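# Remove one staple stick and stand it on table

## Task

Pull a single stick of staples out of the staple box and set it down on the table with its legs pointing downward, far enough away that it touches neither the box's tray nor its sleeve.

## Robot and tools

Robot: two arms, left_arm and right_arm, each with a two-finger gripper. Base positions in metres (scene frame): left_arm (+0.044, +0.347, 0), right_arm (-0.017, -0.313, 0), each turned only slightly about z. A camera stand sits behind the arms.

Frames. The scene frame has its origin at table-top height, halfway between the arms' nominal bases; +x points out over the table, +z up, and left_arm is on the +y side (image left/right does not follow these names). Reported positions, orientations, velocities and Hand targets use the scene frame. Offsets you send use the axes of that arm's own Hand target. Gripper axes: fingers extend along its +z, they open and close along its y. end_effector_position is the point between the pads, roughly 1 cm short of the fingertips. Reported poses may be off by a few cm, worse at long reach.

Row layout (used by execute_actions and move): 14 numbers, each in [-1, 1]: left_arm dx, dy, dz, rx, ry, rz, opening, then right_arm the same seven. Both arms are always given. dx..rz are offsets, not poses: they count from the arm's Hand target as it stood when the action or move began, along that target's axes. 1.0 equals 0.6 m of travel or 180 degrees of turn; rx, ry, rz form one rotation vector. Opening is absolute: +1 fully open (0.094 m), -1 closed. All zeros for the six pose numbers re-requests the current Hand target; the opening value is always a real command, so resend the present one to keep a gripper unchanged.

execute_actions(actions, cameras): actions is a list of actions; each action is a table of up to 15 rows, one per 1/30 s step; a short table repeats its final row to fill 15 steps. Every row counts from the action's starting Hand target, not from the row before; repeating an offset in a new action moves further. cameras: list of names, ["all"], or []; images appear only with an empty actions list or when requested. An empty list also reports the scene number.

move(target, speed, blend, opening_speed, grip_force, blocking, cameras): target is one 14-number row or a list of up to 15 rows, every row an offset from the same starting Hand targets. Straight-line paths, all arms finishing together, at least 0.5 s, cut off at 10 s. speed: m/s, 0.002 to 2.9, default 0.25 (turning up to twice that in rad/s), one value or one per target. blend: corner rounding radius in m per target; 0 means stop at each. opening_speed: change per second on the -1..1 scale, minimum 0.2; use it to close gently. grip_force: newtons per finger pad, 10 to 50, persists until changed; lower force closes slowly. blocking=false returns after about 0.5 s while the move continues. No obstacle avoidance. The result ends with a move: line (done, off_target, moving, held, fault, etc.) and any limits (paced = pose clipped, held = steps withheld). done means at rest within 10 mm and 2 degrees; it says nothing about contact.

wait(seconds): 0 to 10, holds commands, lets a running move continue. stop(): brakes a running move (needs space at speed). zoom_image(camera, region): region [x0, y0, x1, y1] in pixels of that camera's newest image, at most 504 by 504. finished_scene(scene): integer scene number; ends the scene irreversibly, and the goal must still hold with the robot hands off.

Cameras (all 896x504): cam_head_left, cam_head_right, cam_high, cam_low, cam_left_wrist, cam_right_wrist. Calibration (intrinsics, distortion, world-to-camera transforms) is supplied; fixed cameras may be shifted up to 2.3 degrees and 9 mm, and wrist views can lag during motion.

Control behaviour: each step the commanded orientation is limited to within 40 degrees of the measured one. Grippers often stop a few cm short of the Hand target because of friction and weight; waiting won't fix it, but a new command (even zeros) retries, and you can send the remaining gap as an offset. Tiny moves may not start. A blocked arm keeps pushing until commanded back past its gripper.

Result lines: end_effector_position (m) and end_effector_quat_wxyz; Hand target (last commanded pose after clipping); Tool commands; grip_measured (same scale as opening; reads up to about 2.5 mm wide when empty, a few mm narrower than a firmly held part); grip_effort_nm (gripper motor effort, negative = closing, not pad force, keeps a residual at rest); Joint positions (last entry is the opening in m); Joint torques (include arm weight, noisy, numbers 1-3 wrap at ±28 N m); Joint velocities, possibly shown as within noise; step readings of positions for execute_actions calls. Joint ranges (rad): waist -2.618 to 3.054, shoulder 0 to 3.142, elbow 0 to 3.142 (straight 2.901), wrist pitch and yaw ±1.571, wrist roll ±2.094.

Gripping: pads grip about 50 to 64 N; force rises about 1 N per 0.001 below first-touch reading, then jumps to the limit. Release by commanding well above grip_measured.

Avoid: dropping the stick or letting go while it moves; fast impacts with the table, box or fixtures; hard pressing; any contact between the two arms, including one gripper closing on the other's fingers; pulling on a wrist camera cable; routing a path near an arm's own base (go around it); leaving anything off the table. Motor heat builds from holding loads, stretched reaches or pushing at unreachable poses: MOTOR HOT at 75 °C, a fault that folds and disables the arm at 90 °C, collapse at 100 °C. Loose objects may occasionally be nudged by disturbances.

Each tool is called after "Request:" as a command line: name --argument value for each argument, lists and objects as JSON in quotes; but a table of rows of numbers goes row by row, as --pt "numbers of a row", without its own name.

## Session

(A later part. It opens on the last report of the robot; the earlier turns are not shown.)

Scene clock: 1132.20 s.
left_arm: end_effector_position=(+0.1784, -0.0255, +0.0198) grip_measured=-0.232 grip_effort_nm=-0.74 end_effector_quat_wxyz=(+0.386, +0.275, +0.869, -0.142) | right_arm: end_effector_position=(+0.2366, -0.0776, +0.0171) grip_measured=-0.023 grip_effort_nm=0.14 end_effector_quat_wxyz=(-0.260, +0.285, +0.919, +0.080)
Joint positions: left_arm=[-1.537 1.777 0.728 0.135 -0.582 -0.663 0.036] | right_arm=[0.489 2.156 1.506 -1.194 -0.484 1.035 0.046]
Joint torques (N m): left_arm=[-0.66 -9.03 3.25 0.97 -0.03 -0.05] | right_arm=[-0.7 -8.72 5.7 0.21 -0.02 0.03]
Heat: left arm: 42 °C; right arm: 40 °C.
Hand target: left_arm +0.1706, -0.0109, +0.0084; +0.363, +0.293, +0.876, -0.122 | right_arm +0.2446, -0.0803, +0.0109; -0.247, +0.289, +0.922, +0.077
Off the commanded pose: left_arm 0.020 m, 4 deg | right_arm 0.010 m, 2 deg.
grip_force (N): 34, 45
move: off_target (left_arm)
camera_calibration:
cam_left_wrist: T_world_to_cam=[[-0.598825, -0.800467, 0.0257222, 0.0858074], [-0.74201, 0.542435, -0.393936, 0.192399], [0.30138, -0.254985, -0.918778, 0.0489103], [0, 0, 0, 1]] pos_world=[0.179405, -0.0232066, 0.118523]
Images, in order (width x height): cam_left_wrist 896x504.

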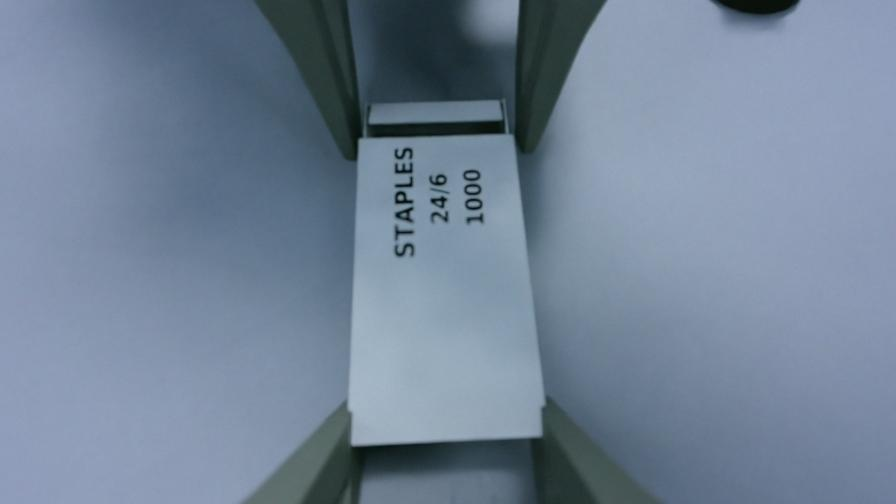

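Request:
move --target '[0,0,0,0,0,0,-0.5,-0.0087,0,-0.0050,0,0,0,-0.02]' --speed 0.1 --cameras '["cam_left_wrist"]'

Scene clock: 1136.73 s.
left_arm: end_effector_position=(+0.1784, -0.0255, +0.0198) grip_measured=-0.232 grip_effort_nm=-0.74 end_effector_quat_wxyz=(+0.386, +0.275, +0.869, -0.142) | right_arm: end_effector_position=(+0.2409, -0.0806, +0.0171) grip_measured=-0.023 grip_effort_nm=0.13 end_effector_quat_wxyz=(-0.258, +0.288, +0.919, +0.083)
Joint positions: left_arm=[-1.537 1.777 0.728 0.135 -0.582 -0.663 0.036] | right_arm=[0.475 2.158 1.511 -1.194 -0.484 1.026 0.046]
Joint torques (N m): left_arm=[-0.49 -9.11 3.18 0.97 0.01 -0.05] | right_arm=[-0.68 -8.1 6.86 0.09 0.02 -0.06]
Heat: left arm: 42 °C; right arm: 40 °C.
Hand target: left_arm +0.1706, -0.0109, +0.0084; +0.363, +0.293, +0.876, -0.122 | right_arm +0.2496, -0.0838, +0.0110; -0.247, +0.289, +0.922, +0.077
Off the commanded pose: left_arm 0.020 m, 4 deg | right_arm 0.011 m, 1 deg.
grip_force (N): 34, 45
move: off_target (left_arm, right_arm)
camera_calibration:
cam_left_wrist: T_world_to_cam=[[-0.598825, -0.800467, 0.0257222, 0.0858074], [-0.74201, 0.542435, -0.393936, 0.192399], [0.30138, -0.254985, -0.918778, 0.0489103], [0, 0, 0, 1]] pos_world=[0.179405, -0.0232066, 0.118523]
Images, in order (width x height): cam_left_wrist 896x504.

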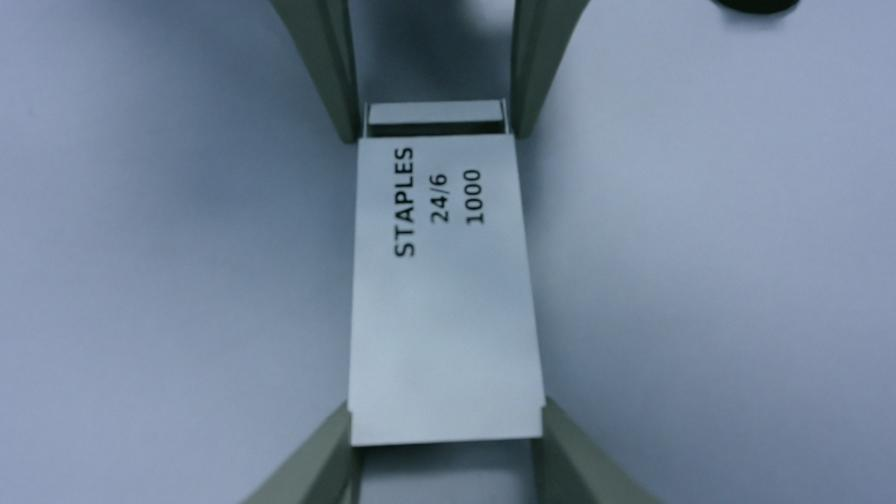

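Request:
move --target '[0,0,0,0,0,0,-0.5,0,0,0,0,0,0,-0.5]' --speed 0.1 --opening_speed 0.4 --cameras '["cam_left_wrist"]'

Request:
zoom_image --camera "cam_left_wrist" --region '[320, 60, 560, 180]'

Scene clock: 1141.27 s.
left_arm: end_effector_position=(+0.1784, -0.0255, +0.0198) grip_measured=-0.232 grip_effort_nm=-0.74 end_effector_quat_wxyz=(+0.386, +0.275, +0.869, -0.142) | right_arm: end_effector_position=(+0.2413, -0.0803, +0.0175) grip_measured=-0.241 grip_effort_nm=-0.96 end_effector_quat_wxyz=(-0.258, +0.287, +0.919, +0.084)
Joint positions: left_arm=[-1.537 1.777 0.728 0.135 -0.582 -0.664 0.036] | right_arm=[0.475 2.158 1.513 -1.195 -0.485 1.025 0.036]
Joint torques (N m): left_arm=[-0.73 -9.11 3.14 0.96 0.02 -0.07] | right_arm=[-0.69 -8.09 6.71 0.1 0 -0.02]
Heat: left arm: 42 °C; right arm: 39 °C.
Hand target: left_arm +0.1706, -0.0109, +0.0084; +0.363, +0.293, +0.876, -0.122 | right_arm +0.2495, -0.0838, +0.0110; -0.247, +0.289, +0.922, +0.077
Off the commanded pose: left_arm 0.020 m, 4 deg | right_arm 0.011 m, 1 deg.
grip_force (N): 34, 45
move: off_target (left_arm, right_arm)
camera_calibration:
cam_left_wrist: T_world_to_cam=[[-0.598603, -0.800624, 0.0259968, 0.0857317], [-0.742231, 0.542154, -0.393907, 0.192429], [0.301277, -0.25509, -0.918783, 0.0489269], [0, 0, 0, 1]] pos_world=[0.179405, -0.0232065, 0.118523]
Images, in order (width x height): cam_left_wrist 896x504.

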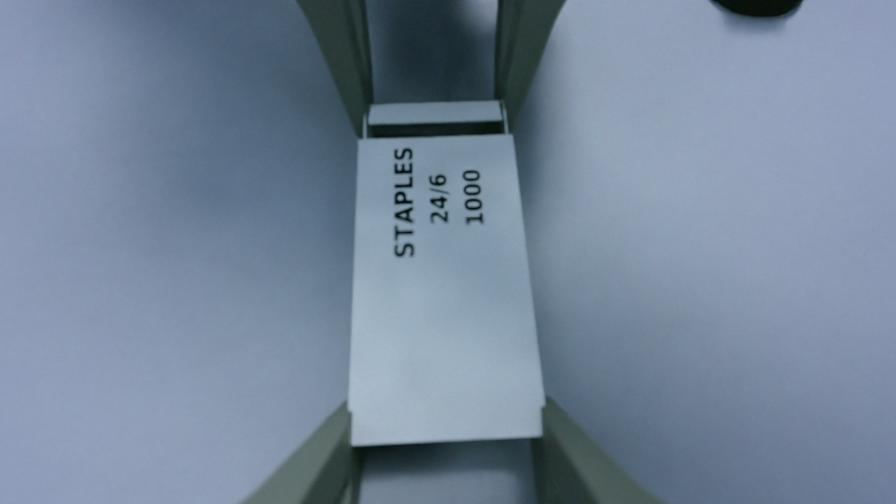

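Scaled by 2.100 from the camera's 896x504 image, which has a finer 1280x720 frame.

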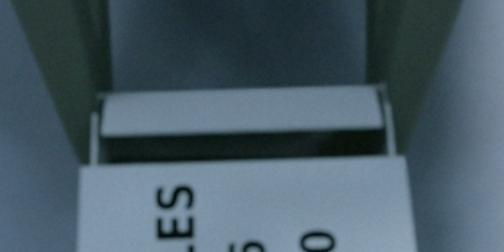

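Request:
move --pt "0 0 0 0 0 0 -0.5 0 0 0 0 0 0 -0.02" --pt "0 0 0 0 0 0 -0.5 -0.0058 0 -0.0034 0 0 0 -0.02" --pt "0 0 0 0 0 0 -0.5 -0.0125 0 0.0081 0 0 0 -0.02" --speed 0.08 --opening_speed 1.0 --cameras '["cam_left_wrist"]'

Scene clock: 1188.67 s.
left_arm: end_effector_position=(+0.1784, -0.0255, +0.0198) grip_measured=-0.232 grip_effort_nm=-0.74 end_effector_quat_wxyz=(+0.386, +0.275, +0.869, -0.142) | right_arm: end_effector_position=(+0.2427, -0.0827, +0.0166) grip_measured=-0.023 grip_effort_nm=0.13 end_effector_quat_wxyz=(-0.262, +0.287, +0.918, +0.083)
Joint positions: left_arm=[-1.537 1.777 0.728 0.135 -0.582 -0.663 0.036] | right_arm=[0.466 2.169 1.523 -1.207 -0.487 1.013 0.046]
Joint torques (N m): left_arm=[-0.69 -9.18 3.15 0.97 0 -0.03] | right_arm=[-0.65 -7.41 5.76 0.37 0.06 0]
Heat: left arm: 41 °C; right arm: 34 °C.
Hand target: left_arm +0.1706, -0.0109, +0.0084; +0.363, +0.293, +0.876, -0.122 | right_arm +0.2528, -0.0860, +0.0030; -0.247, +0.289, +0.922, +0.077
Off the commanded pose: left_arm 0.020 m, 4 deg | right_arm 0.017 m, 2 deg.
grip_force (N): 34, 45
move: off_target (left_arm, right_arm)
camera_calibration:
cam_left_wrist: T_world_to_cam=[[-0.598825, -0.800467, 0.0257222, 0.0858074], [-0.74201, 0.542435, -0.393936, 0.192399], [0.30138, -0.254985, -0.918778, 0.0489103], [0, 0, 0, 1]] pos_world=[0.179405, -0.0232066, 0.118523]
Images, in order (width x height): cam_left_wrist 896x504.

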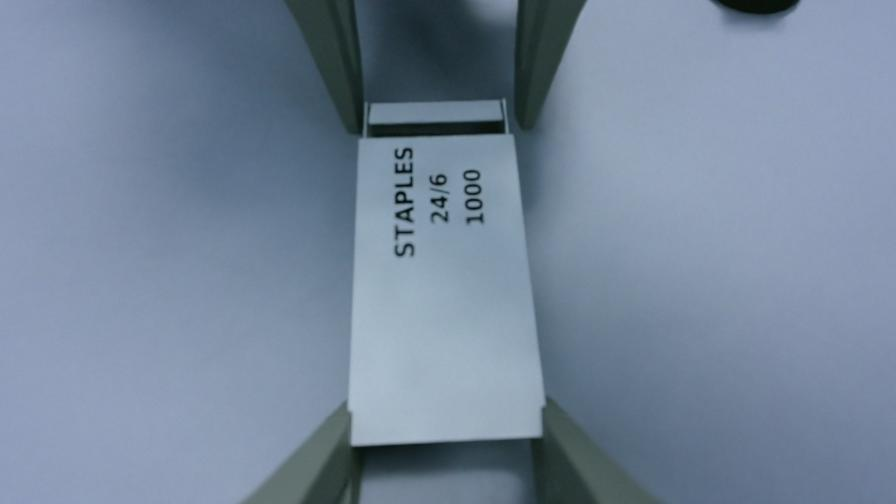

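Request:
move --target '[0,0,0,0,0,0,-0.5,0,0,0,0,0,0,-0.5]' --speed 0.1 --opening_speed 0.4 --cameras '["cam_left_wrist"]'

Request:
zoom_image --camera "cam_left_wrist" --region '[320, 60, 560, 180]'

Scene clock: 1202.80 s.
left_arm: end_effector_position=(+0.1784, -0.0255, +0.0198) grip_measured=-0.232 grip_effort_nm=-0.74 end_effector_quat_wxyz=(+0.386, +0.275, +0.869, -0.142) | right_arm: end_effector_position=(+0.2431, -0.0817, +0.0168) grip_measured=-0.254 grip_effort_nm=-0.96 end_effector_quat_wxyz=(-0.262, +0.287, +0.917, +0.086)
Joint positions: left_arm=[-1.537 1.777 0.728 0.135 -0.582 -0.664 0.036] | right_arm=[0.466 2.169 1.523 -1.204 -0.491 1.013 0.035]
Joint torques (N m): left_arm=[-0.68 -9.1 3.22 0.95 0 -0.02] | right_arm=[-0.66 -7.42 5.81 0.35 0.08 0]
Heat: left arm: 41 °C; right arm: 34 °C.
Hand target: left_arm +0.1706, -0.0109, +0.0084; +0.363, +0.293, +0.876, -0.122 | right_arm +0.2528, -0.0860, +0.0030; -0.247, +0.289, +0.922, +0.077
Off the commanded pose: left_arm 0.020 m, 4 deg | right_arm 0.017 m, 2 deg.
grip_force (N): 34, 45
move: off_target (left_arm, right_arm)
camera_calibration:
cam_left_wrist: T_world_to_cam=[[-0.598441, -0.800737, 0.0262388, 0.0856715], [-0.742403, 0.541937, -0.393881, 0.192452], [0.301175, -0.255194, -0.918787, 0.0489433], [0, 0, 0, 1]] pos_world=[0.179406, -0.0232063, 0.118524]
Images, in order (width x height): cam_left_wrist 896x504.

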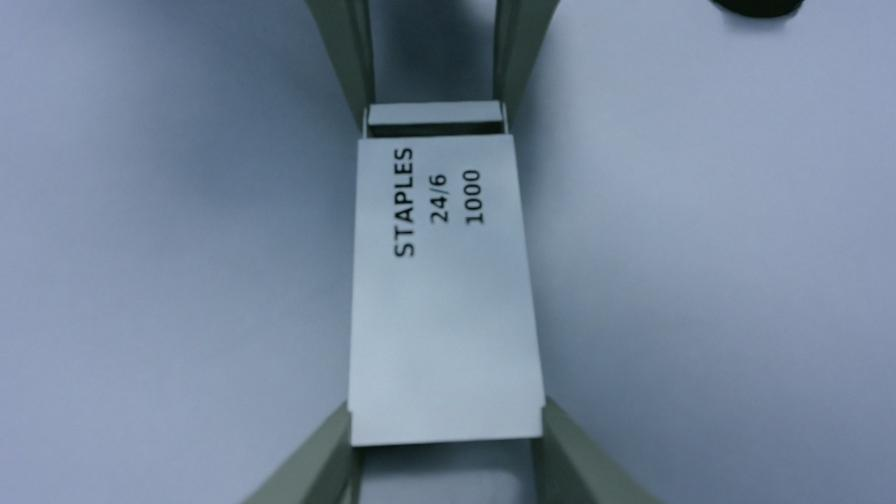

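Scaled by 2.100 from the camera's 896x504 image, which has a finer 1280x720 frame.

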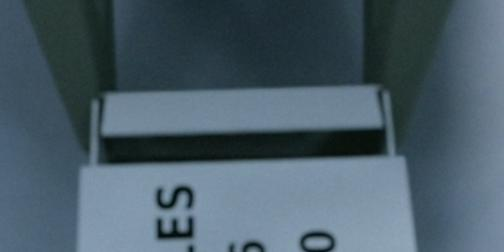

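Request:
move --target '[0,0,0,0,0,0,-0.5,-0.0505,0,-0.0292,0,0,0,-0.5]' --speed 0.12 --cameras '["cam_left_wrist"]'

Scene clock: 1206.53 s.
left_arm: end_effector_position=(+0.1813, -0.0280, +0.0226) grip_measured=-0.232 grip_effort_nm=-0.74 end_effector_quat_wxyz=(+0.391, +0.267, +0.868, -0.149) | right_arm: end_effector_position=(+0.2496, -0.0857, +0.0196) grip_measured=-0.258 grip_effort_nm=-0.96 end_effector_quat_wxyz=(-0.298, +0.281, +0.908, +0.086)
Joint positions: left_arm=[-1.531 1.777 0.728 0.155 -0.584 -0.667 0.036] | right_arm=[0.43 2.243 1.619 -1.31 -0.527 0.943 0.035]
Joint torques (N m): left_arm=[-1.02 -9.24 3.23 0.78 0.02 -0.04] | right_arm=[-4.67 -8.46 7.49 0.41 0.63 -0.06]
Heat: left arm: 41 °C; right arm: 34 °C.
Hand target: left_arm +0.1706, -0.0110, +0.0084; +0.363, +0.293, +0.876, -0.122 | right_arm +0.2817, -0.1060, +0.0031; -0.247, +0.289, +0.922, +0.077
Off the commanded pose: left_arm 0.025 m, 5 deg | right_arm 0.041 m, 6 deg.
grip_force (N): 34, 45
move: off_target (left_arm, right_arm)
camera_calibration:
cam_left_wrist: T_world_to_cam=[[-0.591398, -0.805272, 0.042255, 0.0835242], [-0.746399, 0.526825, -0.406625, 0.197564], [0.305182, -0.272016, -0.912618, 0.0486725], [0, 0, 0, 1]] pos_world=[0.182004, -0.0235825, 0.121225]
Images, in order (width x height): cam_left_wrist 896x504.

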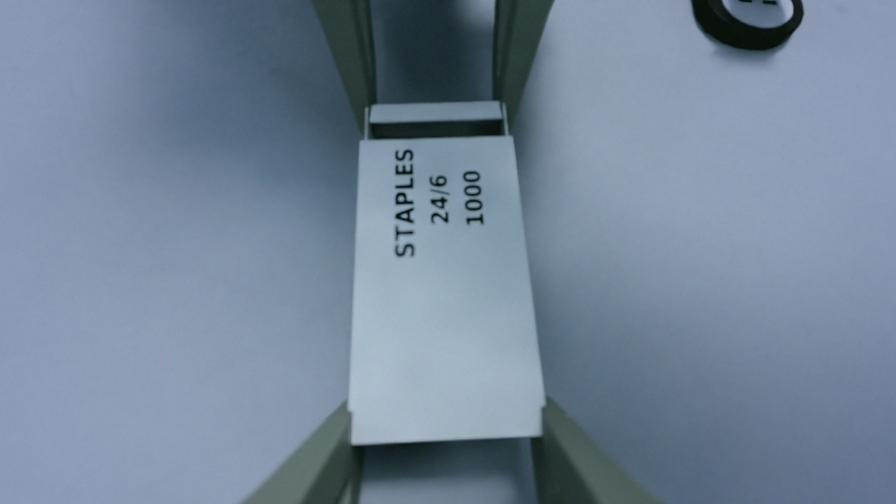

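Request:
zoom_image --camera "cam_left_wrist" --region '[320, 60, 560, 180]'

Scaled by 2.100 from the camera's 896x504 image, which has a finer 1280x720 frame.

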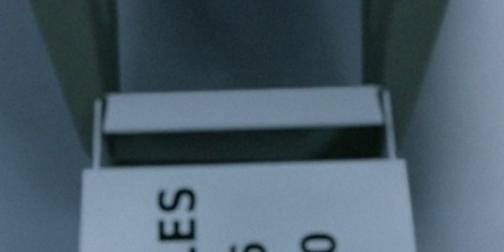

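Request:
move --target '[0.0212,0,-0.0140,0,0,0,-0.5,-0.0144,0,-0.0083,0,0,0,-0.5]' --speed 0.06 --cameras '["cam_left_wrist"]'

Request:
zoom_image --camera "cam_left_wrist" --region '[320, 60, 560, 180]'

Scene clock: 1214.20 s.
left_arm: end_effector_position=(+0.1804, -0.0281, +0.0245) grip_measured=-0.232 grip_effort_nm=-0.74 end_effector_quat_wxyz=(+0.403, +0.255, +0.865, -0.159) | right_arm: end_effector_position=(+0.2497, -0.0865, +0.0227) grip_measured=-0.261 grip_effort_nm=-0.96 end_effector_quat_wxyz=(-0.313, +0.281, +0.903, +0.085)
Joint positions: left_arm=[-1.543 1.777 0.707 0.203 -0.61 -0.683 0.036] | right_arm=[0.421 2.265 1.653 -1.356 -0.542 0.923 0.035]
Joint torques (N m): left_arm=[-3.29 -10.62 1.51 0.41 0.07 -0.17] | right_arm=[-5.82 -8.75 7.94 0.55 0.83 -0.08]
Heat: left arm: 42 °C; right arm: 34 °C.
Hand target: left_arm +0.1587, -0.0019, +0.0053; +0.363, +0.293, +0.876, -0.121 | right_arm +0.2899, -0.1118, +0.0030; -0.247, +0.289, +0.922, +0.077
Off the commanded pose: left_arm 0.039 m, 8 deg | right_arm 0.051 m, 8 deg.
grip_force (N): 34, 45
move: off_target (left_arm, right_arm)
camera_calibration:
cam_left_wrist: T_world_to_cam=[[-0.580401, -0.812044, 0.0609854, 0.0803473], [-0.747736, 0.501779, -0.434867, 0.198013], [0.32253, -0.297998, -0.898427, 0.0465371], [0, 0, 0, 1]] pos_world=[0.179686, -0.0202453, 0.123019]
Images, in order (width x height): cam_left_wrist 896x504.

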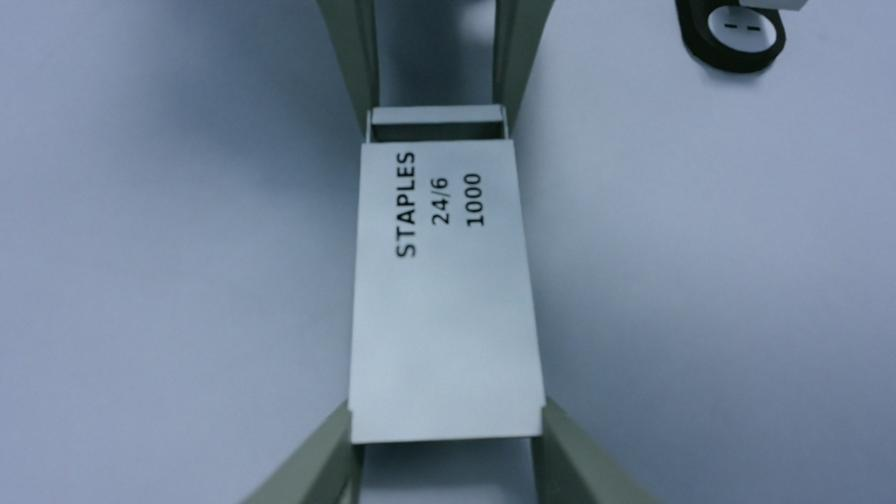

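Scaled by 2.100 from the camera's 896x504 image, which has a finer 1280x720 frame.

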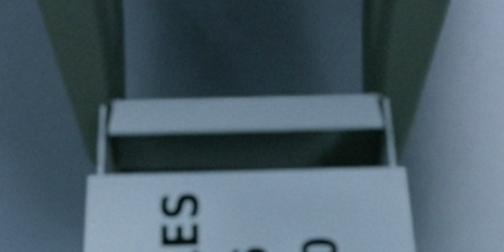

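Request:
move --target '[-0.0177,0,0.0177,0,0.05,0,-0.5,-0.005,0,0.0087,0,-0.0667,0,-0.5]' --speed 0.1 --cameras '["cam_left_wrist"]'

Request:
zoom_image --camera "cam_left_wrist" --region '[320, 60, 560, 180]'

Scene clock: 1233.73 s.
left_arm: end_effector_position=(+0.1840, -0.0313, +0.0238) grip_measured=-0.232 grip_effort_nm=-0.74 end_effector_quat_wxyz=(+0.339, +0.272, +0.890, -0.140) | right_arm: end_effector_position=(+0.2519, -0.0891, +0.0165) grip_measured=-0.261 grip_effort_nm=-0.96 end_effector_quat_wxyz=(-0.258, +0.292, +0.918, +0.070)
Joint positions: left_arm=[-1.483 1.769 0.823 -0.021 -0.477 -0.683 0.036] | right_arm=[0.45 2.197 1.572 -1.245 -0.459 1.007 0.035]
Joint torques (N m): left_arm=[-0.73 -8.38 5.46 0.21 0.32 0.04] | right_arm=[-1.89 -11.44 4.64 1.23 1.45 0.22]
Heat: left arm: 43 °C; right arm: 34 °C.
Hand target: left_arm +0.1706, -0.0109, +0.0052; +0.293, +0.302, +0.902, -0.098 | right_arm +0.2899, -0.1118, -0.0030; -0.149, +0.295, +0.942, +0.047
Off the commanded pose: left_arm 0.031 m, 8 deg | right_arm 0.048 m, 13 deg.
grip_force (N): 34, 45
move: off_target (left_arm, right_arm)
camera_calibration:
cam_left_wrist: T_world_to_cam=[[-0.589825, -0.805429, 0.0582252, 0.0818575], [-0.779847, 0.549404, -0.29999, 0.20615], [0.209632, -0.222348, -0.952164, 0.0682498], [0, 0, 0, 1]] pos_world=[0.19474, -0.0321538, 0.122062]
Images, in order (width x height): cam_left_wrist 896x504.

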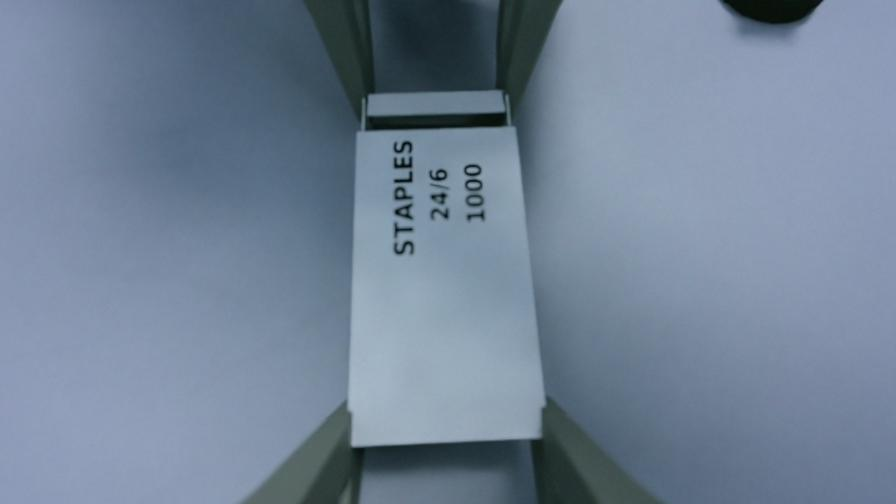

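Scaled by 2.100 from the camera's 896x504 image, which has a finer 1280x720 frame.

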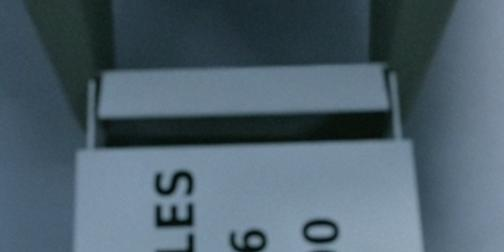

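Request:
move --target '[0.0140,0,-0.0205,0,0,0,-0.5,-0.0144,0,-0.0083,0,0,0,-0.5]' --speed 0.1 --cameras '["cam_left_wrist"]'

Request:
zoom_image --camera "cam_left_wrist" --region '[320, 60, 560, 180]'

Scene clock: 1238.57 s.
left_arm: end_effector_position=(+0.1832, -0.0310, +0.0257) grip_measured=-0.232 grip_effort_nm=-0.74 end_effector_quat_wxyz=(+0.341, +0.268, +0.890, -0.140) | right_arm: end_effector_position=(+0.2519, -0.0891, +0.0165) grip_measured=-0.261 grip_effort_nm=-0.96 end_effector_quat_wxyz=(-0.258, +0.292, +0.918, +0.070)
Joint positions: left_arm=[-1.488 1.764 0.823 -0.026 -0.486 -0.692 0.036] | right_arm=[0.45 2.197 1.572 -1.245 -0.459 1.007 0.035]
Joint torques (N m): left_arm=[-2.77 -10.91 3.19 0.01 0.21 -0.15] | right_arm=[-3.9 -10.77 6.63 1.01 1.5 0.06]
Heat: left arm: 42 °C; right arm: 35 °C.
Hand target: left_arm +0.1595, -0.0025, +0.0103; +0.293, +0.302, +0.902, -0.098 | right_arm +0.2979, -0.1173, -0.0009; -0.149, +0.295, +0.942, +0.047
Off the commanded pose: left_arm 0.040 m, 8 deg | right_arm 0.057 m, 13 deg.
grip_force (N): 34, 45
move: off_target (left_arm, right_arm)
camera_calibration:
cam_left_wrist: T_world_to_cam=[[-0.584922, -0.808891, 0.0596819, 0.0804239], [-0.782327, 0.543229, -0.304742, 0.206348], [0.214082, -0.224941, -0.950563, 0.0693044], [0, 0, 0, 1]] pos_world=[0.193636, -0.0314505, 0.123961]
Images, in order (width x height): cam_left_wrist 896x504.

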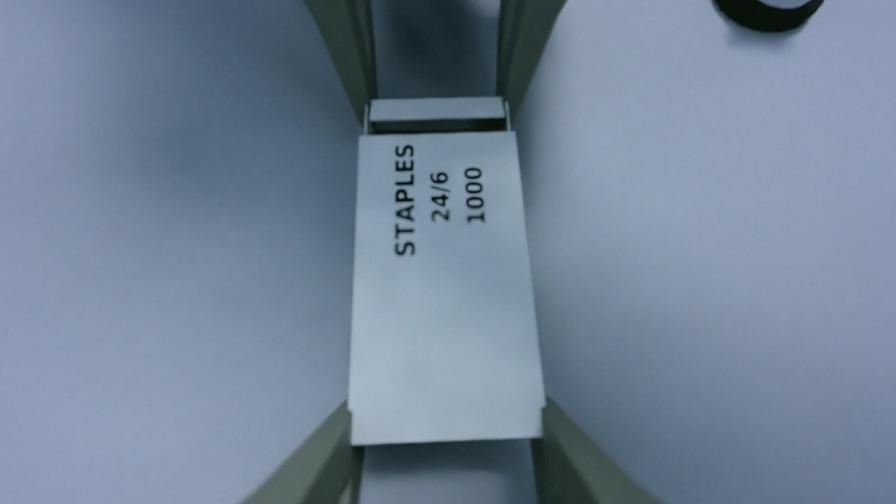

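Scaled by 2.100 from the camera's 896x504 image, which has a finer 1280x720 frame.

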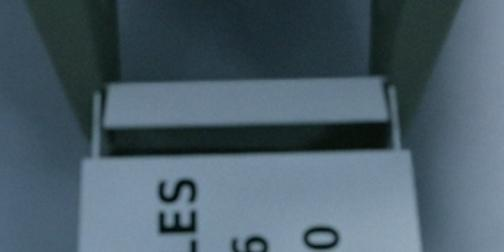

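Request:
move --target '[0,0,0,0,0,0,-0.5,-0.0150,0,-0.0080,0,0,0,-0.5]' --speed 0.05 --grip_force '[40, 50]' --cameras '["cam_left_wrist"]'

Request:
zoom_image --camera "cam_left_wrist" --region '[320, 60, 560, 180]'

Scene clock: 1266.47 s.
left_arm: end_effector_position=(+0.1832, -0.0310, +0.0257) grip_measured=-0.239 grip_effort_nm=-0.85 end_effector_quat_wxyz=(+0.341, +0.268, +0.890, -0.140) | right_arm: end_effector_position=(+0.2523, -0.0902, +0.0171) grip_measured=-0.262 grip_effort_nm=-1.05 end_effector_quat_wxyz=(-0.259, +0.291, +0.918, +0.071)
Joint positions: left_arm=[-1.488 1.764 0.823 -0.026 -0.486 -0.693 0.036] | right_arm=[0.446 2.197 1.574 -1.249 -0.459 1 0.035]
Joint torques (N m): left_arm=[-2.91 -10.97 3.18 0.05 0.21 -0.17] | right_arm=[-5.48 -10.02 8.72 0.86 1.56 -0.03]
Heat: left arm: 42 °C; right arm: 38 °C.
Hand target: left_arm +0.1595, -0.0025, +0.0103; +0.293, +0.302, +0.902, -0.098 | right_arm +0.3061, -0.1230, +0.0009; -0.149, +0.295, +0.942, +0.047
Off the commanded pose: left_arm 0.040 m, 8 deg | right_arm 0.065 m, 13 deg.
grip_force (N): 40, 50
move: off_target (left_arm, right_arm)
camera_calibration:
cam_left_wrist: T_world_to_cam=[[-0.584246, -0.809324, 0.0604236, 0.0803275], [-0.782887, 0.542407, -0.304767, 0.206458], [0.213881, -0.225363, -0.950508, 0.0693246], [0, 0, 0, 1]] pos_world=[0.193737, -0.0313499, 0.123961]
Images, in order (width x height): cam_left_wrist 896x504.

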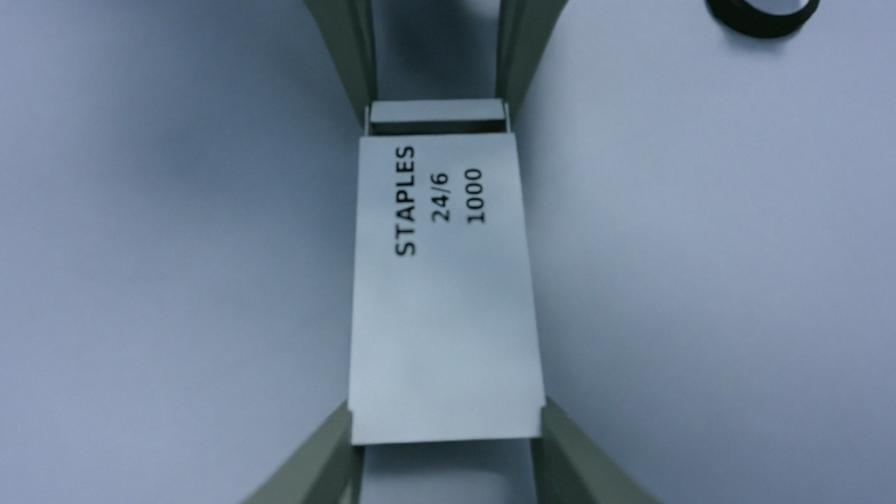

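Scaled by 2.100 from the camera's 896x504 image, which has a finer 1280x720 frame.

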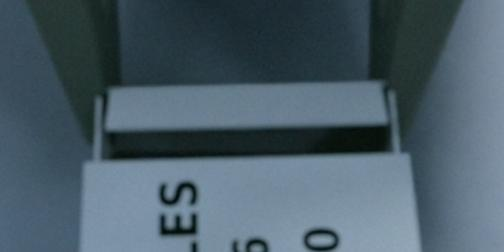

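Request:
move --target '[0.006,0,-0.0142,0,0,0,-0.5,-0.0180,0,-0.0096,0,0,0,-0.5]' --speed 0.05 --cameras '["cam_left_wrist"]'

Request:
zoom_image --camera "cam_left_wrist" --region '[320, 60, 560, 180]'

Scene clock: 1269.97 s.
left_arm: end_effector_position=(+0.1826, -0.0331, +0.0350) grip_measured=-0.239 grip_effort_nm=-0.85 end_effector_quat_wxyz=(+0.350, +0.261, +0.887, -0.149) | right_arm: end_effector_position=(+0.2524, -0.0937, +0.0268) grip_measured=-0.262 grip_effort_nm=-1.05 end_effector_quat_wxyz=(-0.268, +0.289, +0.917, +0.065)
Joint positions: left_arm=[-1.496 1.742 0.823 -0.026 -0.5 -0.702 0.036] | right_arm=[0.437 2.202 1.615 -1.314 -0.459 0.981 0.035]
Joint torques (N m): left_arm=[-3.67 -11.48 2.21 -0.21 0.26 -0.21] | right_arm=[-6.97 -9.09 9.1 1.12 1.63 -0.06]
Heat: left arm: 42 °C; right arm: 38 °C.
Hand target: left_arm +0.1531, +0.0022, +0.0151; +0.293, +0.302, +0.902, -0.098 | right_arm +0.3160, -0.1299, +0.0030; -0.149, +0.295, +0.942, +0.047
Off the commanded pose: left_arm 0.050 m, 10 deg | right_arm 0.077 m, 14 deg.
grip_force (N): 40, 50
move: off_target (left_arm, right_arm)
camera_calibration:
cam_left_wrist: T_world_to_cam=[[-0.5795, -0.81156, 0.0744983, 0.0761922], [-0.783054, 0.52914, -0.326861, 0.210236], [0.225847, -0.247752, -0.942132, 0.074638], [0, 0, 0, 1]] pos_world=[0.191923, -0.0309181, 0.133361]
Images, in order (width x height): cam_left_wrist 896x504.

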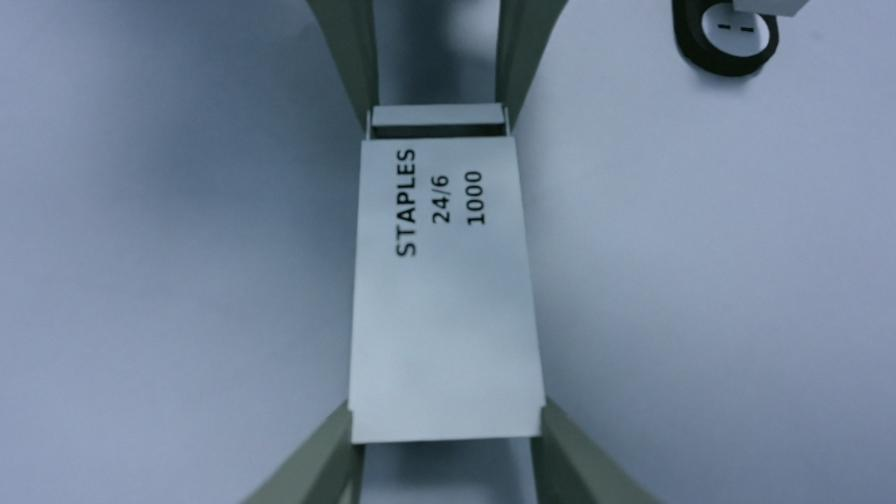

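Scaled by 2.100 from the camera's 896x504 image, which has a finer 1280x720 frame.

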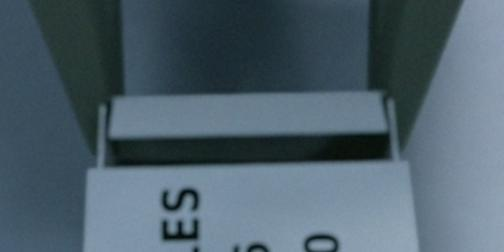

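Request:
move --target '[-0.0337,0,0.0245,0,0,0,-0.5,0.0791,0.0022,0.0257,0,0,0,-0.5]' --speed 0.08 --cameras '["cam_left_wrist"]'

Scene clock: 1300.87 s.
left_arm: end_effector_position=(+0.1804, -0.0285, +0.0290) grip_measured=-0.239 grip_effort_nm=-0.86 end_effector_quat_wxyz=(+0.323, +0.277, +0.894, -0.137) | right_arm: end_effector_position=(+0.2453, -0.0866, +0.0168) grip_measured=-0.262 grip_effort_nm=-1.05 end_effector_quat_wxyz=(-0.238, +0.297, +0.923, +0.058)
Joint positions: left_arm=[-1.479 1.742 0.84 -0.088 -0.448 -0.685 0.036] | right_arm=[0.483 2.156 1.529 -1.207 -0.423 1.059 0.035]
Joint torques (N m): left_arm=[-0.35 -7.43 6.41 0.44 -0.04 0.11] | right_arm=[-0.73 -11.11 4.53 1.13 1.09 0.14]
Heat: left arm: 42 °C; right arm: 38 °C.
Hand target: left_arm +0.1731, -0.0127, +0.0150; +0.293, +0.302, +0.902, -0.098 | right_arm +0.2757, -0.1003, +0.0030; -0.150, +0.295, +0.942, +0.047
Off the commanded pose: left_arm 0.022 m, 6 deg | right_arm 0.036 m, 10 deg.
grip_force (N): 40, 50
move: off_target (left_arm, right_arm)
camera_calibration:
cam_left_wrist: T_world_to_cam=[[-0.596749, -0.800125, 0.060749, 0.0829651], [-0.781879, 0.562776, -0.268233, 0.203218], [0.180432, -0.207566, -0.961437, 0.080503], [0, 0, 0, 1]] pos_world=[0.193876, -0.0312742, 0.126868]
Images, in order (width x height): cam_left_wrist 896x504.

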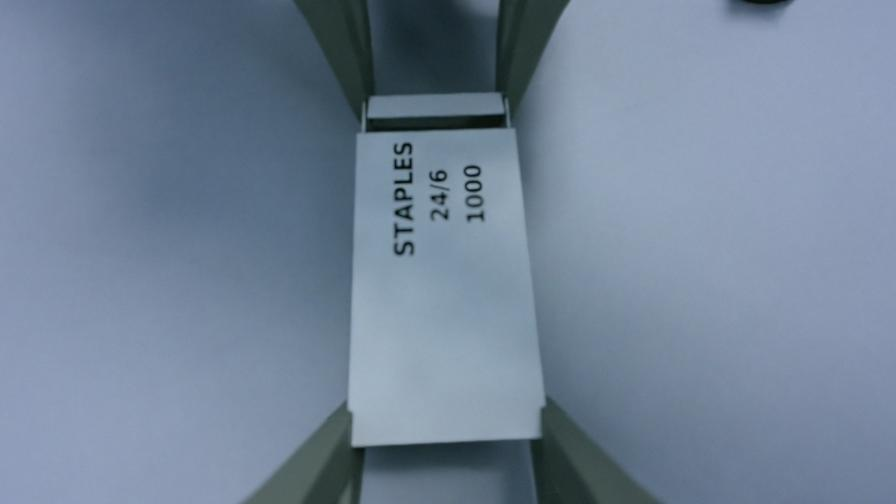

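Request:
move --pt "0.0078 0 0.0108 0 0 0 -0.5 0 0 0 0 0 0 -0.5" --pt "0.0078 0 0.0108 0 0 0 -0.5 0 0 0 0 0 0 -0.05" --speed 0.08 --opening_speed 1.0 --cameras '["cam_left_wrist"]'

Scene clock: 1309.20 s.
left_arm: end_effector_position=(+0.1793, -0.0271, +0.0276) grip_measured=-0.239 grip_effort_nm=-0.85 end_effector_quat_wxyz=(+0.320, +0.282, +0.895, -0.134) | right_arm: end_effector_position=(+0.2533, -0.0907, +0.0168) grip_measured=-0.053 grip_effort_nm=0.14 end_effector_quat_wxyz=(-0.212, +0.293, +0.931, +0.054)
Joint positions: left_arm=[-1.479 1.742 0.841 -0.098 -0.443 -0.678 0.036] | right_arm=[0.483 2.144 1.529 -1.187 -0.379 1.059 0.044]
Joint torques (N m): left_arm=[-0.18 -5.96 5.33 0.84 -0.02 0.05] | right_arm=[-0.59 -10.24 3.88 1.07 0.72 0.14]
Heat: left arm: 41 °C; right arm: 40 °C.
Hand target: left_arm +0.1731, -0.0129, +0.0072; +0.293, +0.302, +0.902, -0.098 | right_arm +0.2758, -0.1003, +0.0030; -0.149, +0.295, +0.942, +0.047
Off the commanded pose: left_arm 0.026 m, 6 deg | right_arm 0.028 m, 7 deg.
grip_force (N): 40, 50
move: off_target (left_arm, right_arm); target 2's new opening was sent with right_arm's hand 0.036 m and 10 deg from that target
camera_calibration:
cam_left_wrist: T_world_to_cam=[[-0.60261, -0.796267, 0.0530964, 0.0848608], [-0.778321, 0.571724, -0.259516, 0.200643], [0.176287, -0.197713, -0.964278, 0.0806853], [0, 0, 0, 1]] pos_world=[0.193078, -0.0311877, 0.125367]
Images, in order (width x height): cam_left_wrist 896x504.

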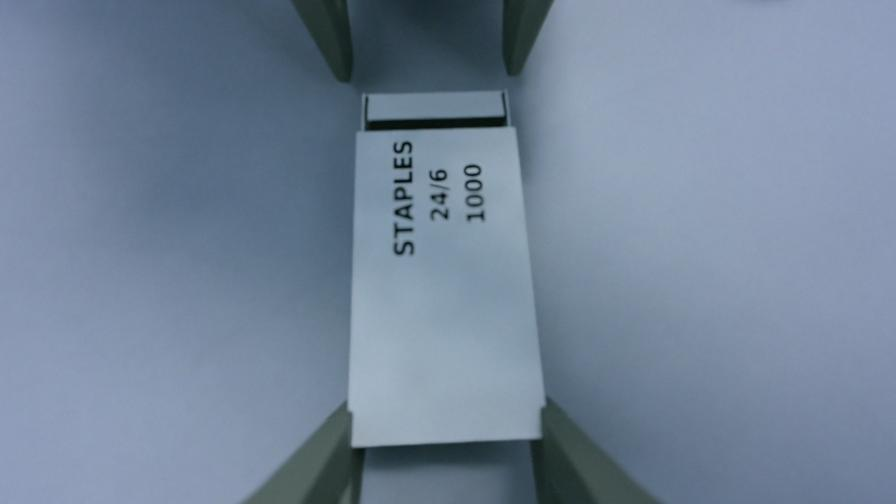

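Request:
move --target '[0,0,0,0,-0.05,0,-0.5,0,0,0,0,0,0,-0.05]' --speed 0.08 --cameras '["cam_left_wrist"]'

Scene clock: 1319.53 s.
left_arm: end_effector_position=(+0.1745, -0.0192, +0.0206) grip_measured=-0.239 grip_effort_nm=-0.86 end_effector_quat_wxyz=(+0.366, +0.285, +0.875, -0.138) | right_arm: end_effector_position=(+0.2533, -0.0907, +0.0168) grip_measured=-0.053 grip_effort_nm=0.14 end_effector_quat_wxyz=(-0.212, +0.293, +0.931, +0.054)
Joint positions: left_arm=[-1.53 1.742 0.73 0.068 -0.542 -0.665 0.036] | right_arm=[0.483 2.144 1.529 -1.187 -0.379 1.059 0.044]
Joint torques (N m): left_arm=[-0.62 -5.53 3.56 1.73 -0.39 0.07] | right_arm=[-0.61 -10.18 3.84 1.08 0.72 0.13]
Heat: left arm: 41 °C; right arm: 39 °C.
Hand target: left_arm +0.1732, -0.0127, +0.0071; +0.363, +0.293, +0.876, -0.121 | right_arm +0.2757, -0.1003, +0.0030; -0.150, +0.295, +0.942, +0.047
Off the commanded pose: left_arm 0.015 m, 2 deg | right_arm 0.028 m, 7 deg.
grip_force (N): 40, 50
move: off_target (left_arm, right_arm)
camera_calibration:
cam_left_wrist: T_world_to_cam=[[-0.610045, -0.791961, 0.0253467, 0.0906558], [-0.746832, 0.564007, -0.352333, 0.186806], [0.264738, -0.233869, -0.935532, 0.0595561], [0, 0, 0, 1]] pos_world=[0.17905, -0.0196359, 0.119237]
Images, in order (width x height): cam_left_wrist 896x504.

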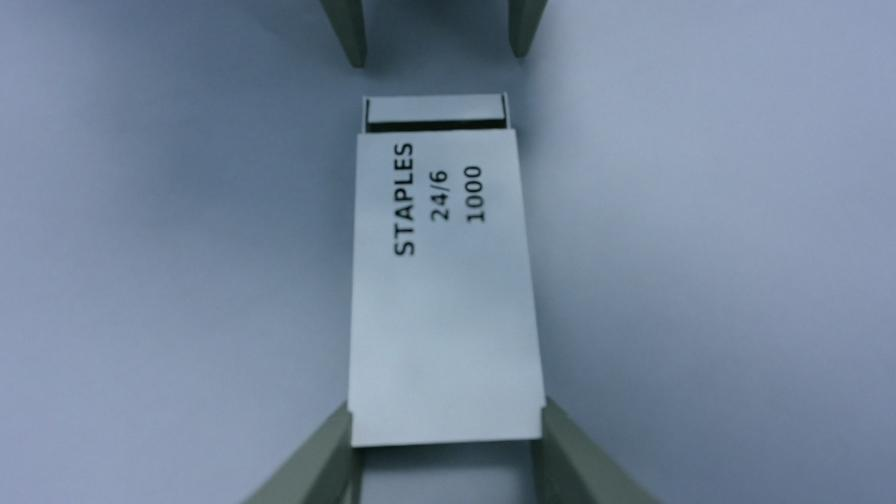

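Request:
move --target '[0,0,0,0,0,0,-0.5,0.0696,0.002,0.0226,-0.0033,0,0.0100,-0.05]' --speed 0.08 --cameras '["cam_left_wrist"]'

Scene clock: 1335.07 s.
left_arm: end_effector_position=(+0.1748, -0.0191, +0.0207) grip_measured=-0.239 grip_effort_nm=-0.86 end_effector_quat_wxyz=(+0.367, +0.284, +0.875, -0.137) | right_arm: end_effector_position=(+0.2398, -0.0726, +0.0156) grip_measured=-0.053 grip_effort_nm=0.14 end_effector_quat_wxyz=(-0.164, +0.308, +0.935, +0.060)
Joint positions: left_arm=[-1.53 1.742 0.73 0.068 -0.544 -0.665 0.036] | right_arm=[0.57 2.05 1.41 -1.046 -0.333 1.198 0.044]
Joint torques (N m): left_arm=[-0.7 -5.5 3.67 1.73 -0.38 0.05] | right_arm=[1.29 -8.27 3.29 0.77 0.15 0.16]
Heat: left arm: 39 °C; right arm: 39 °C.
Hand target: left_arm +0.1732, -0.0127, +0.0071; +0.363, +0.293, +0.876, -0.121 | right_arm +0.2404, -0.0744, +0.0030; -0.149, +0.311, +0.937, +0.049
Off the commanded pose: left_arm 0.015 m, 2 deg | right_arm 0.013 m, 2 deg.
grip_force (N): 40, 50
move: off_target (left_arm, right_arm)
camera_calibration:
cam_left_wrist: T_world_to_cam=[[-0.609383, -0.792512, 0.024007, 0.0908195], [-0.74673, 0.563475, -0.353397, 0.186992], [0.266544, -0.233281, -0.935165, 0.0593839], [0, 0, 0, 1]] pos_world=[0.179148, -0.0195368, 0.119436]
Images, in order (width x height): cam_left_wrist 896x504.

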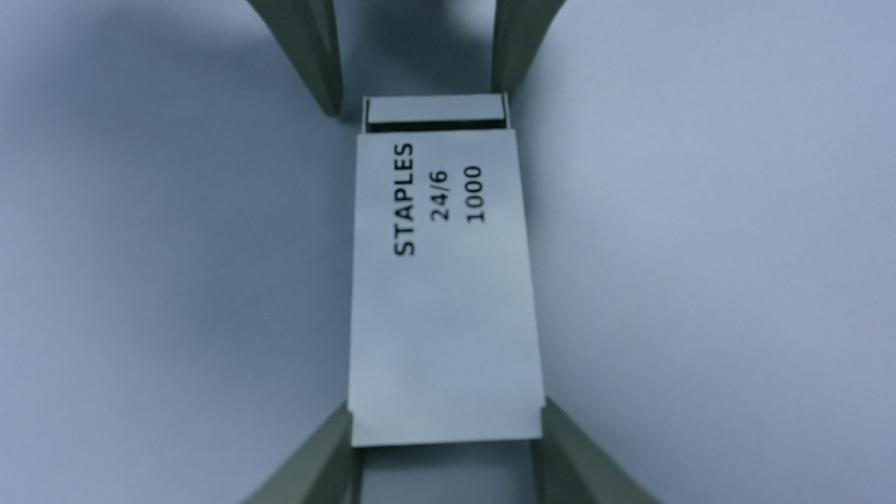

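Request:
move --pt "0 0 0 0 0 0 -0.5 0 0 0 0 0 0 0.1" --pt "0 0 0 0 0 0 -0.5 -0.0047 -0.0220 -0.0016 0 0 0 0.1" --speed 0.08 --opening_speed 1.0 --cameras '["cam_left_wrist"]'

Scene clock: 1342.93 s.
left_arm: end_effector_position=(+0.1748, -0.0191, +0.0207) grip_measured=-0.239 grip_effort_nm=-0.85 end_effector_quat_wxyz=(+0.367, +0.284, +0.875, -0.137) | right_arm: end_effector_position=(+0.2380, -0.0742, +0.0159) grip_measured=+0.097 grip_effort_nm=0.13 end_effector_quat_wxyz=(-0.155, +0.308, +0.936, +0.073)
Joint positions: left_arm=[-1.53 1.742 0.73 0.068 -0.544 -0.665 0.036] | right_arm=[0.569 2.013 1.359 -0.999 -0.334 1.201 0.052]
Joint torques (N m): left_arm=[-0.46 -5.5 3.63 1.72 -0.36 0.07] | right_arm=[-0.46 -8.09 2.81 0.47 0.21 -0.05]
Heat: left arm: 39 °C; right arm: 38 °C.
Hand target: left_arm +0.1731, -0.0128, +0.0071; +0.363, +0.293, +0.876, -0.121 | right_arm +0.2348, -0.0866, +0.0031; -0.149, +0.311, +0.937, +0.049
Off the commanded pose: left_arm 0.015 m, 2 deg | right_arm 0.018 m, 3 deg.
grip_force (N): 40, 50
move: off_target (left_arm, right_arm)
camera_calibration:
cam_left_wrist: T_world_to_cam=[[-0.609383, -0.792512, 0.024007, 0.0908195], [-0.74673, 0.563475, -0.353397, 0.186992], [0.266544, -0.233281, -0.935165, 0.0593839], [0, 0, 0, 1]] pos_world=[0.179148, -0.0195368, 0.119436]
Images, in order (width x height): cam_left_wrist 896x504.

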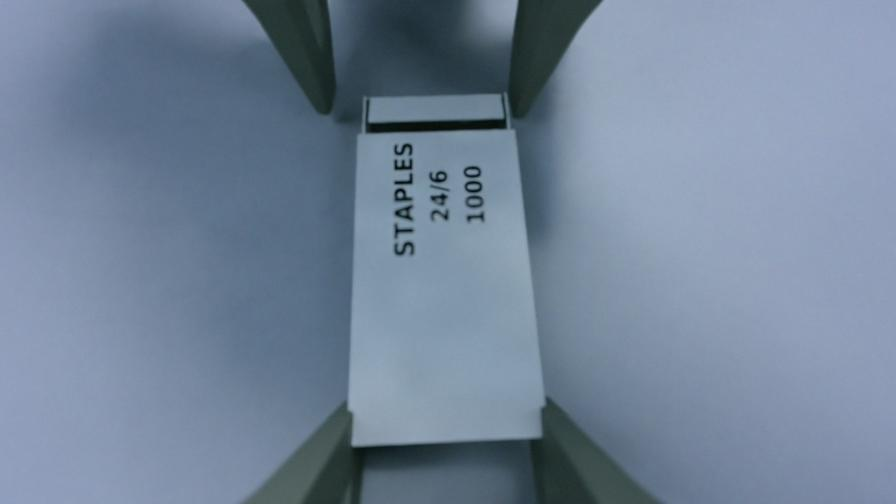

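Request:
move --pt "0 0 0 0 0 0 -0.5 0 -0.010 0 0 0 0 0.1" --pt "0 0 0 0 0 0 -0.5 0.0200 -0.010 0.0065 0 0 0 0.1" --speed 0.08 --cameras '["cam_left_wrist"]'

Scene clock: 1348.80 s.
left_arm: end_effector_position=(+0.1748, -0.0191, +0.0207) grip_measured=-0.239 grip_effort_nm=-0.86 end_effector_quat_wxyz=(+0.367, +0.284, +0.875, -0.137) | right_arm: end_effector_position=(+0.2306, -0.0748, +0.0162) grip_measured=+0.097 grip_effort_nm=0.14 end_effector_quat_wxyz=(-0.150, +0.311, +0.935, +0.078)
Joint positions: left_arm=[-1.53 1.742 0.73 0.068 -0.544 -0.665 0.036] | right_arm=[0.579 1.976 1.307 -0.965 -0.335 1.221 0.052]
Joint torques (N m): left_arm=[-0.55 -5.38 3.71 1.73 -0.34 0.03] | right_arm=[1.25 -7.68 2.84 0.42 0.18 0.03]
Heat: left arm: 39 °C; right arm: 37 °C.
Hand target: left_arm +0.1731, -0.0128, +0.0071; +0.363, +0.293, +0.876, -0.121 | right_arm +0.2212, -0.0839, +0.0031; -0.149, +0.311, +0.937, +0.049
Off the commanded pose: left_arm 0.015 m, 2 deg | right_arm 0.019 m, 3 deg.
grip_force (N): 40, 50
move: off_target (left_arm, right_arm)
camera_calibration:
cam_left_wrist: T_world_to_cam=[[-0.609383, -0.792512, 0.024007, 0.0908195], [-0.74673, 0.563475, -0.353397, 0.186992], [0.266544, -0.233281, -0.935165, 0.0593839], [0, 0, 0, 1]] pos_world=[0.179148, -0.0195368, 0.119436]
Images, in order (width x height): cam_left_wrist 896x504.

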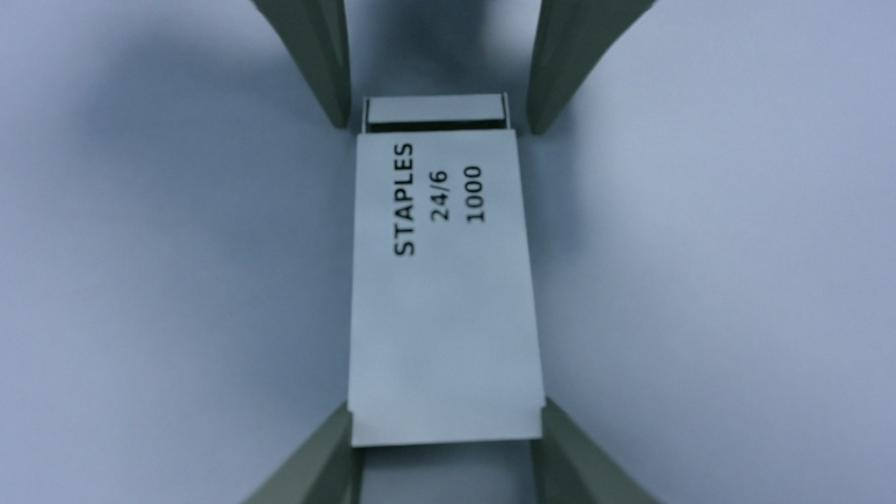

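Request:
move --target '[0,0,0,0,0,0,-0.5,0.0066,0,0.0021,0.0080,0,-0.0250,0.1]' --speed 0.08 --cameras '["cam_left_wrist"]'

Scene clock: 1354.07 s.
left_arm: end_effector_position=(+0.1748, -0.0191, +0.0207) grip_measured=-0.239 grip_effort_nm=-0.85 end_effector_quat_wxyz=(+0.367, +0.284, +0.875, -0.137) | right_arm: end_effector_position=(+0.2283, -0.0738, +0.0163) grip_measured=+0.097 grip_effort_nm=0.14 end_effector_quat_wxyz=(-0.145, +0.280, +0.946, +0.076)
Joint positions: left_arm=[-1.53 1.742 0.73 0.068 -0.544 -0.665 0.036] | right_arm=[0.592 1.976 1.31 -0.972 -0.322 1.167 0.052]
Joint torques (N m): left_arm=[-0.46 -5.55 3.55 1.78 -0.36 0.07] | right_arm=[1.57 -6.52 4.29 0.2 0.13 -0.12]
Heat: left arm: 38 °C; right arm: 37 °C.
Hand target: left_arm +0.1731, -0.0128, +0.0071; +0.363, +0.293, +0.876, -0.121 | right_arm +0.2178, -0.0815, +0.0031; -0.151, +0.272, +0.949, +0.043
Off the commanded pose: left_arm 0.015 m, 2 deg | right_arm 0.018 m, 4 deg.
grip_force (N): 40, 50
move: off_target (left_arm, right_arm)
camera_calibration:
cam_left_wrist: T_world_to_cam=[[-0.609383, -0.792512, 0.024007, 0.0908195], [-0.74673, 0.563475, -0.353397, 0.186992], [0.266544, -0.233281, -0.935165, 0.0593839], [0, 0, 0, 1]] pos_world=[0.179148, -0.0195368, 0.119436]
Images, in order (width x height): cam_left_wrist 896x504.

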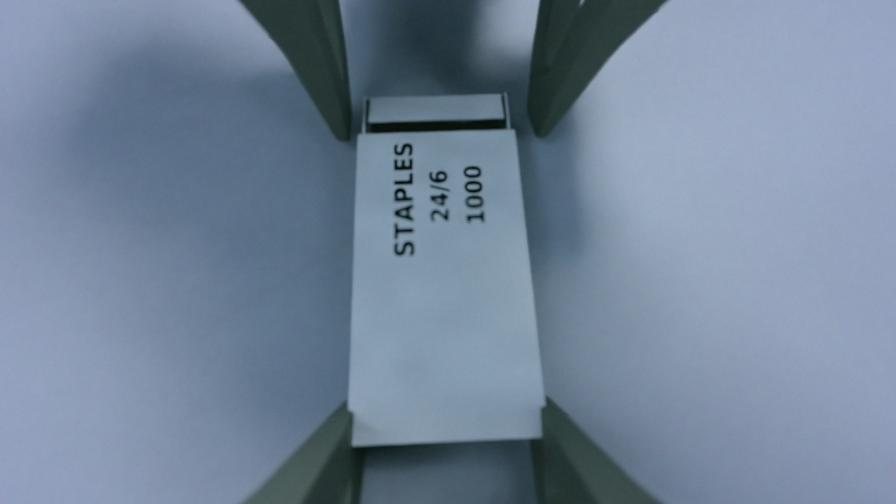

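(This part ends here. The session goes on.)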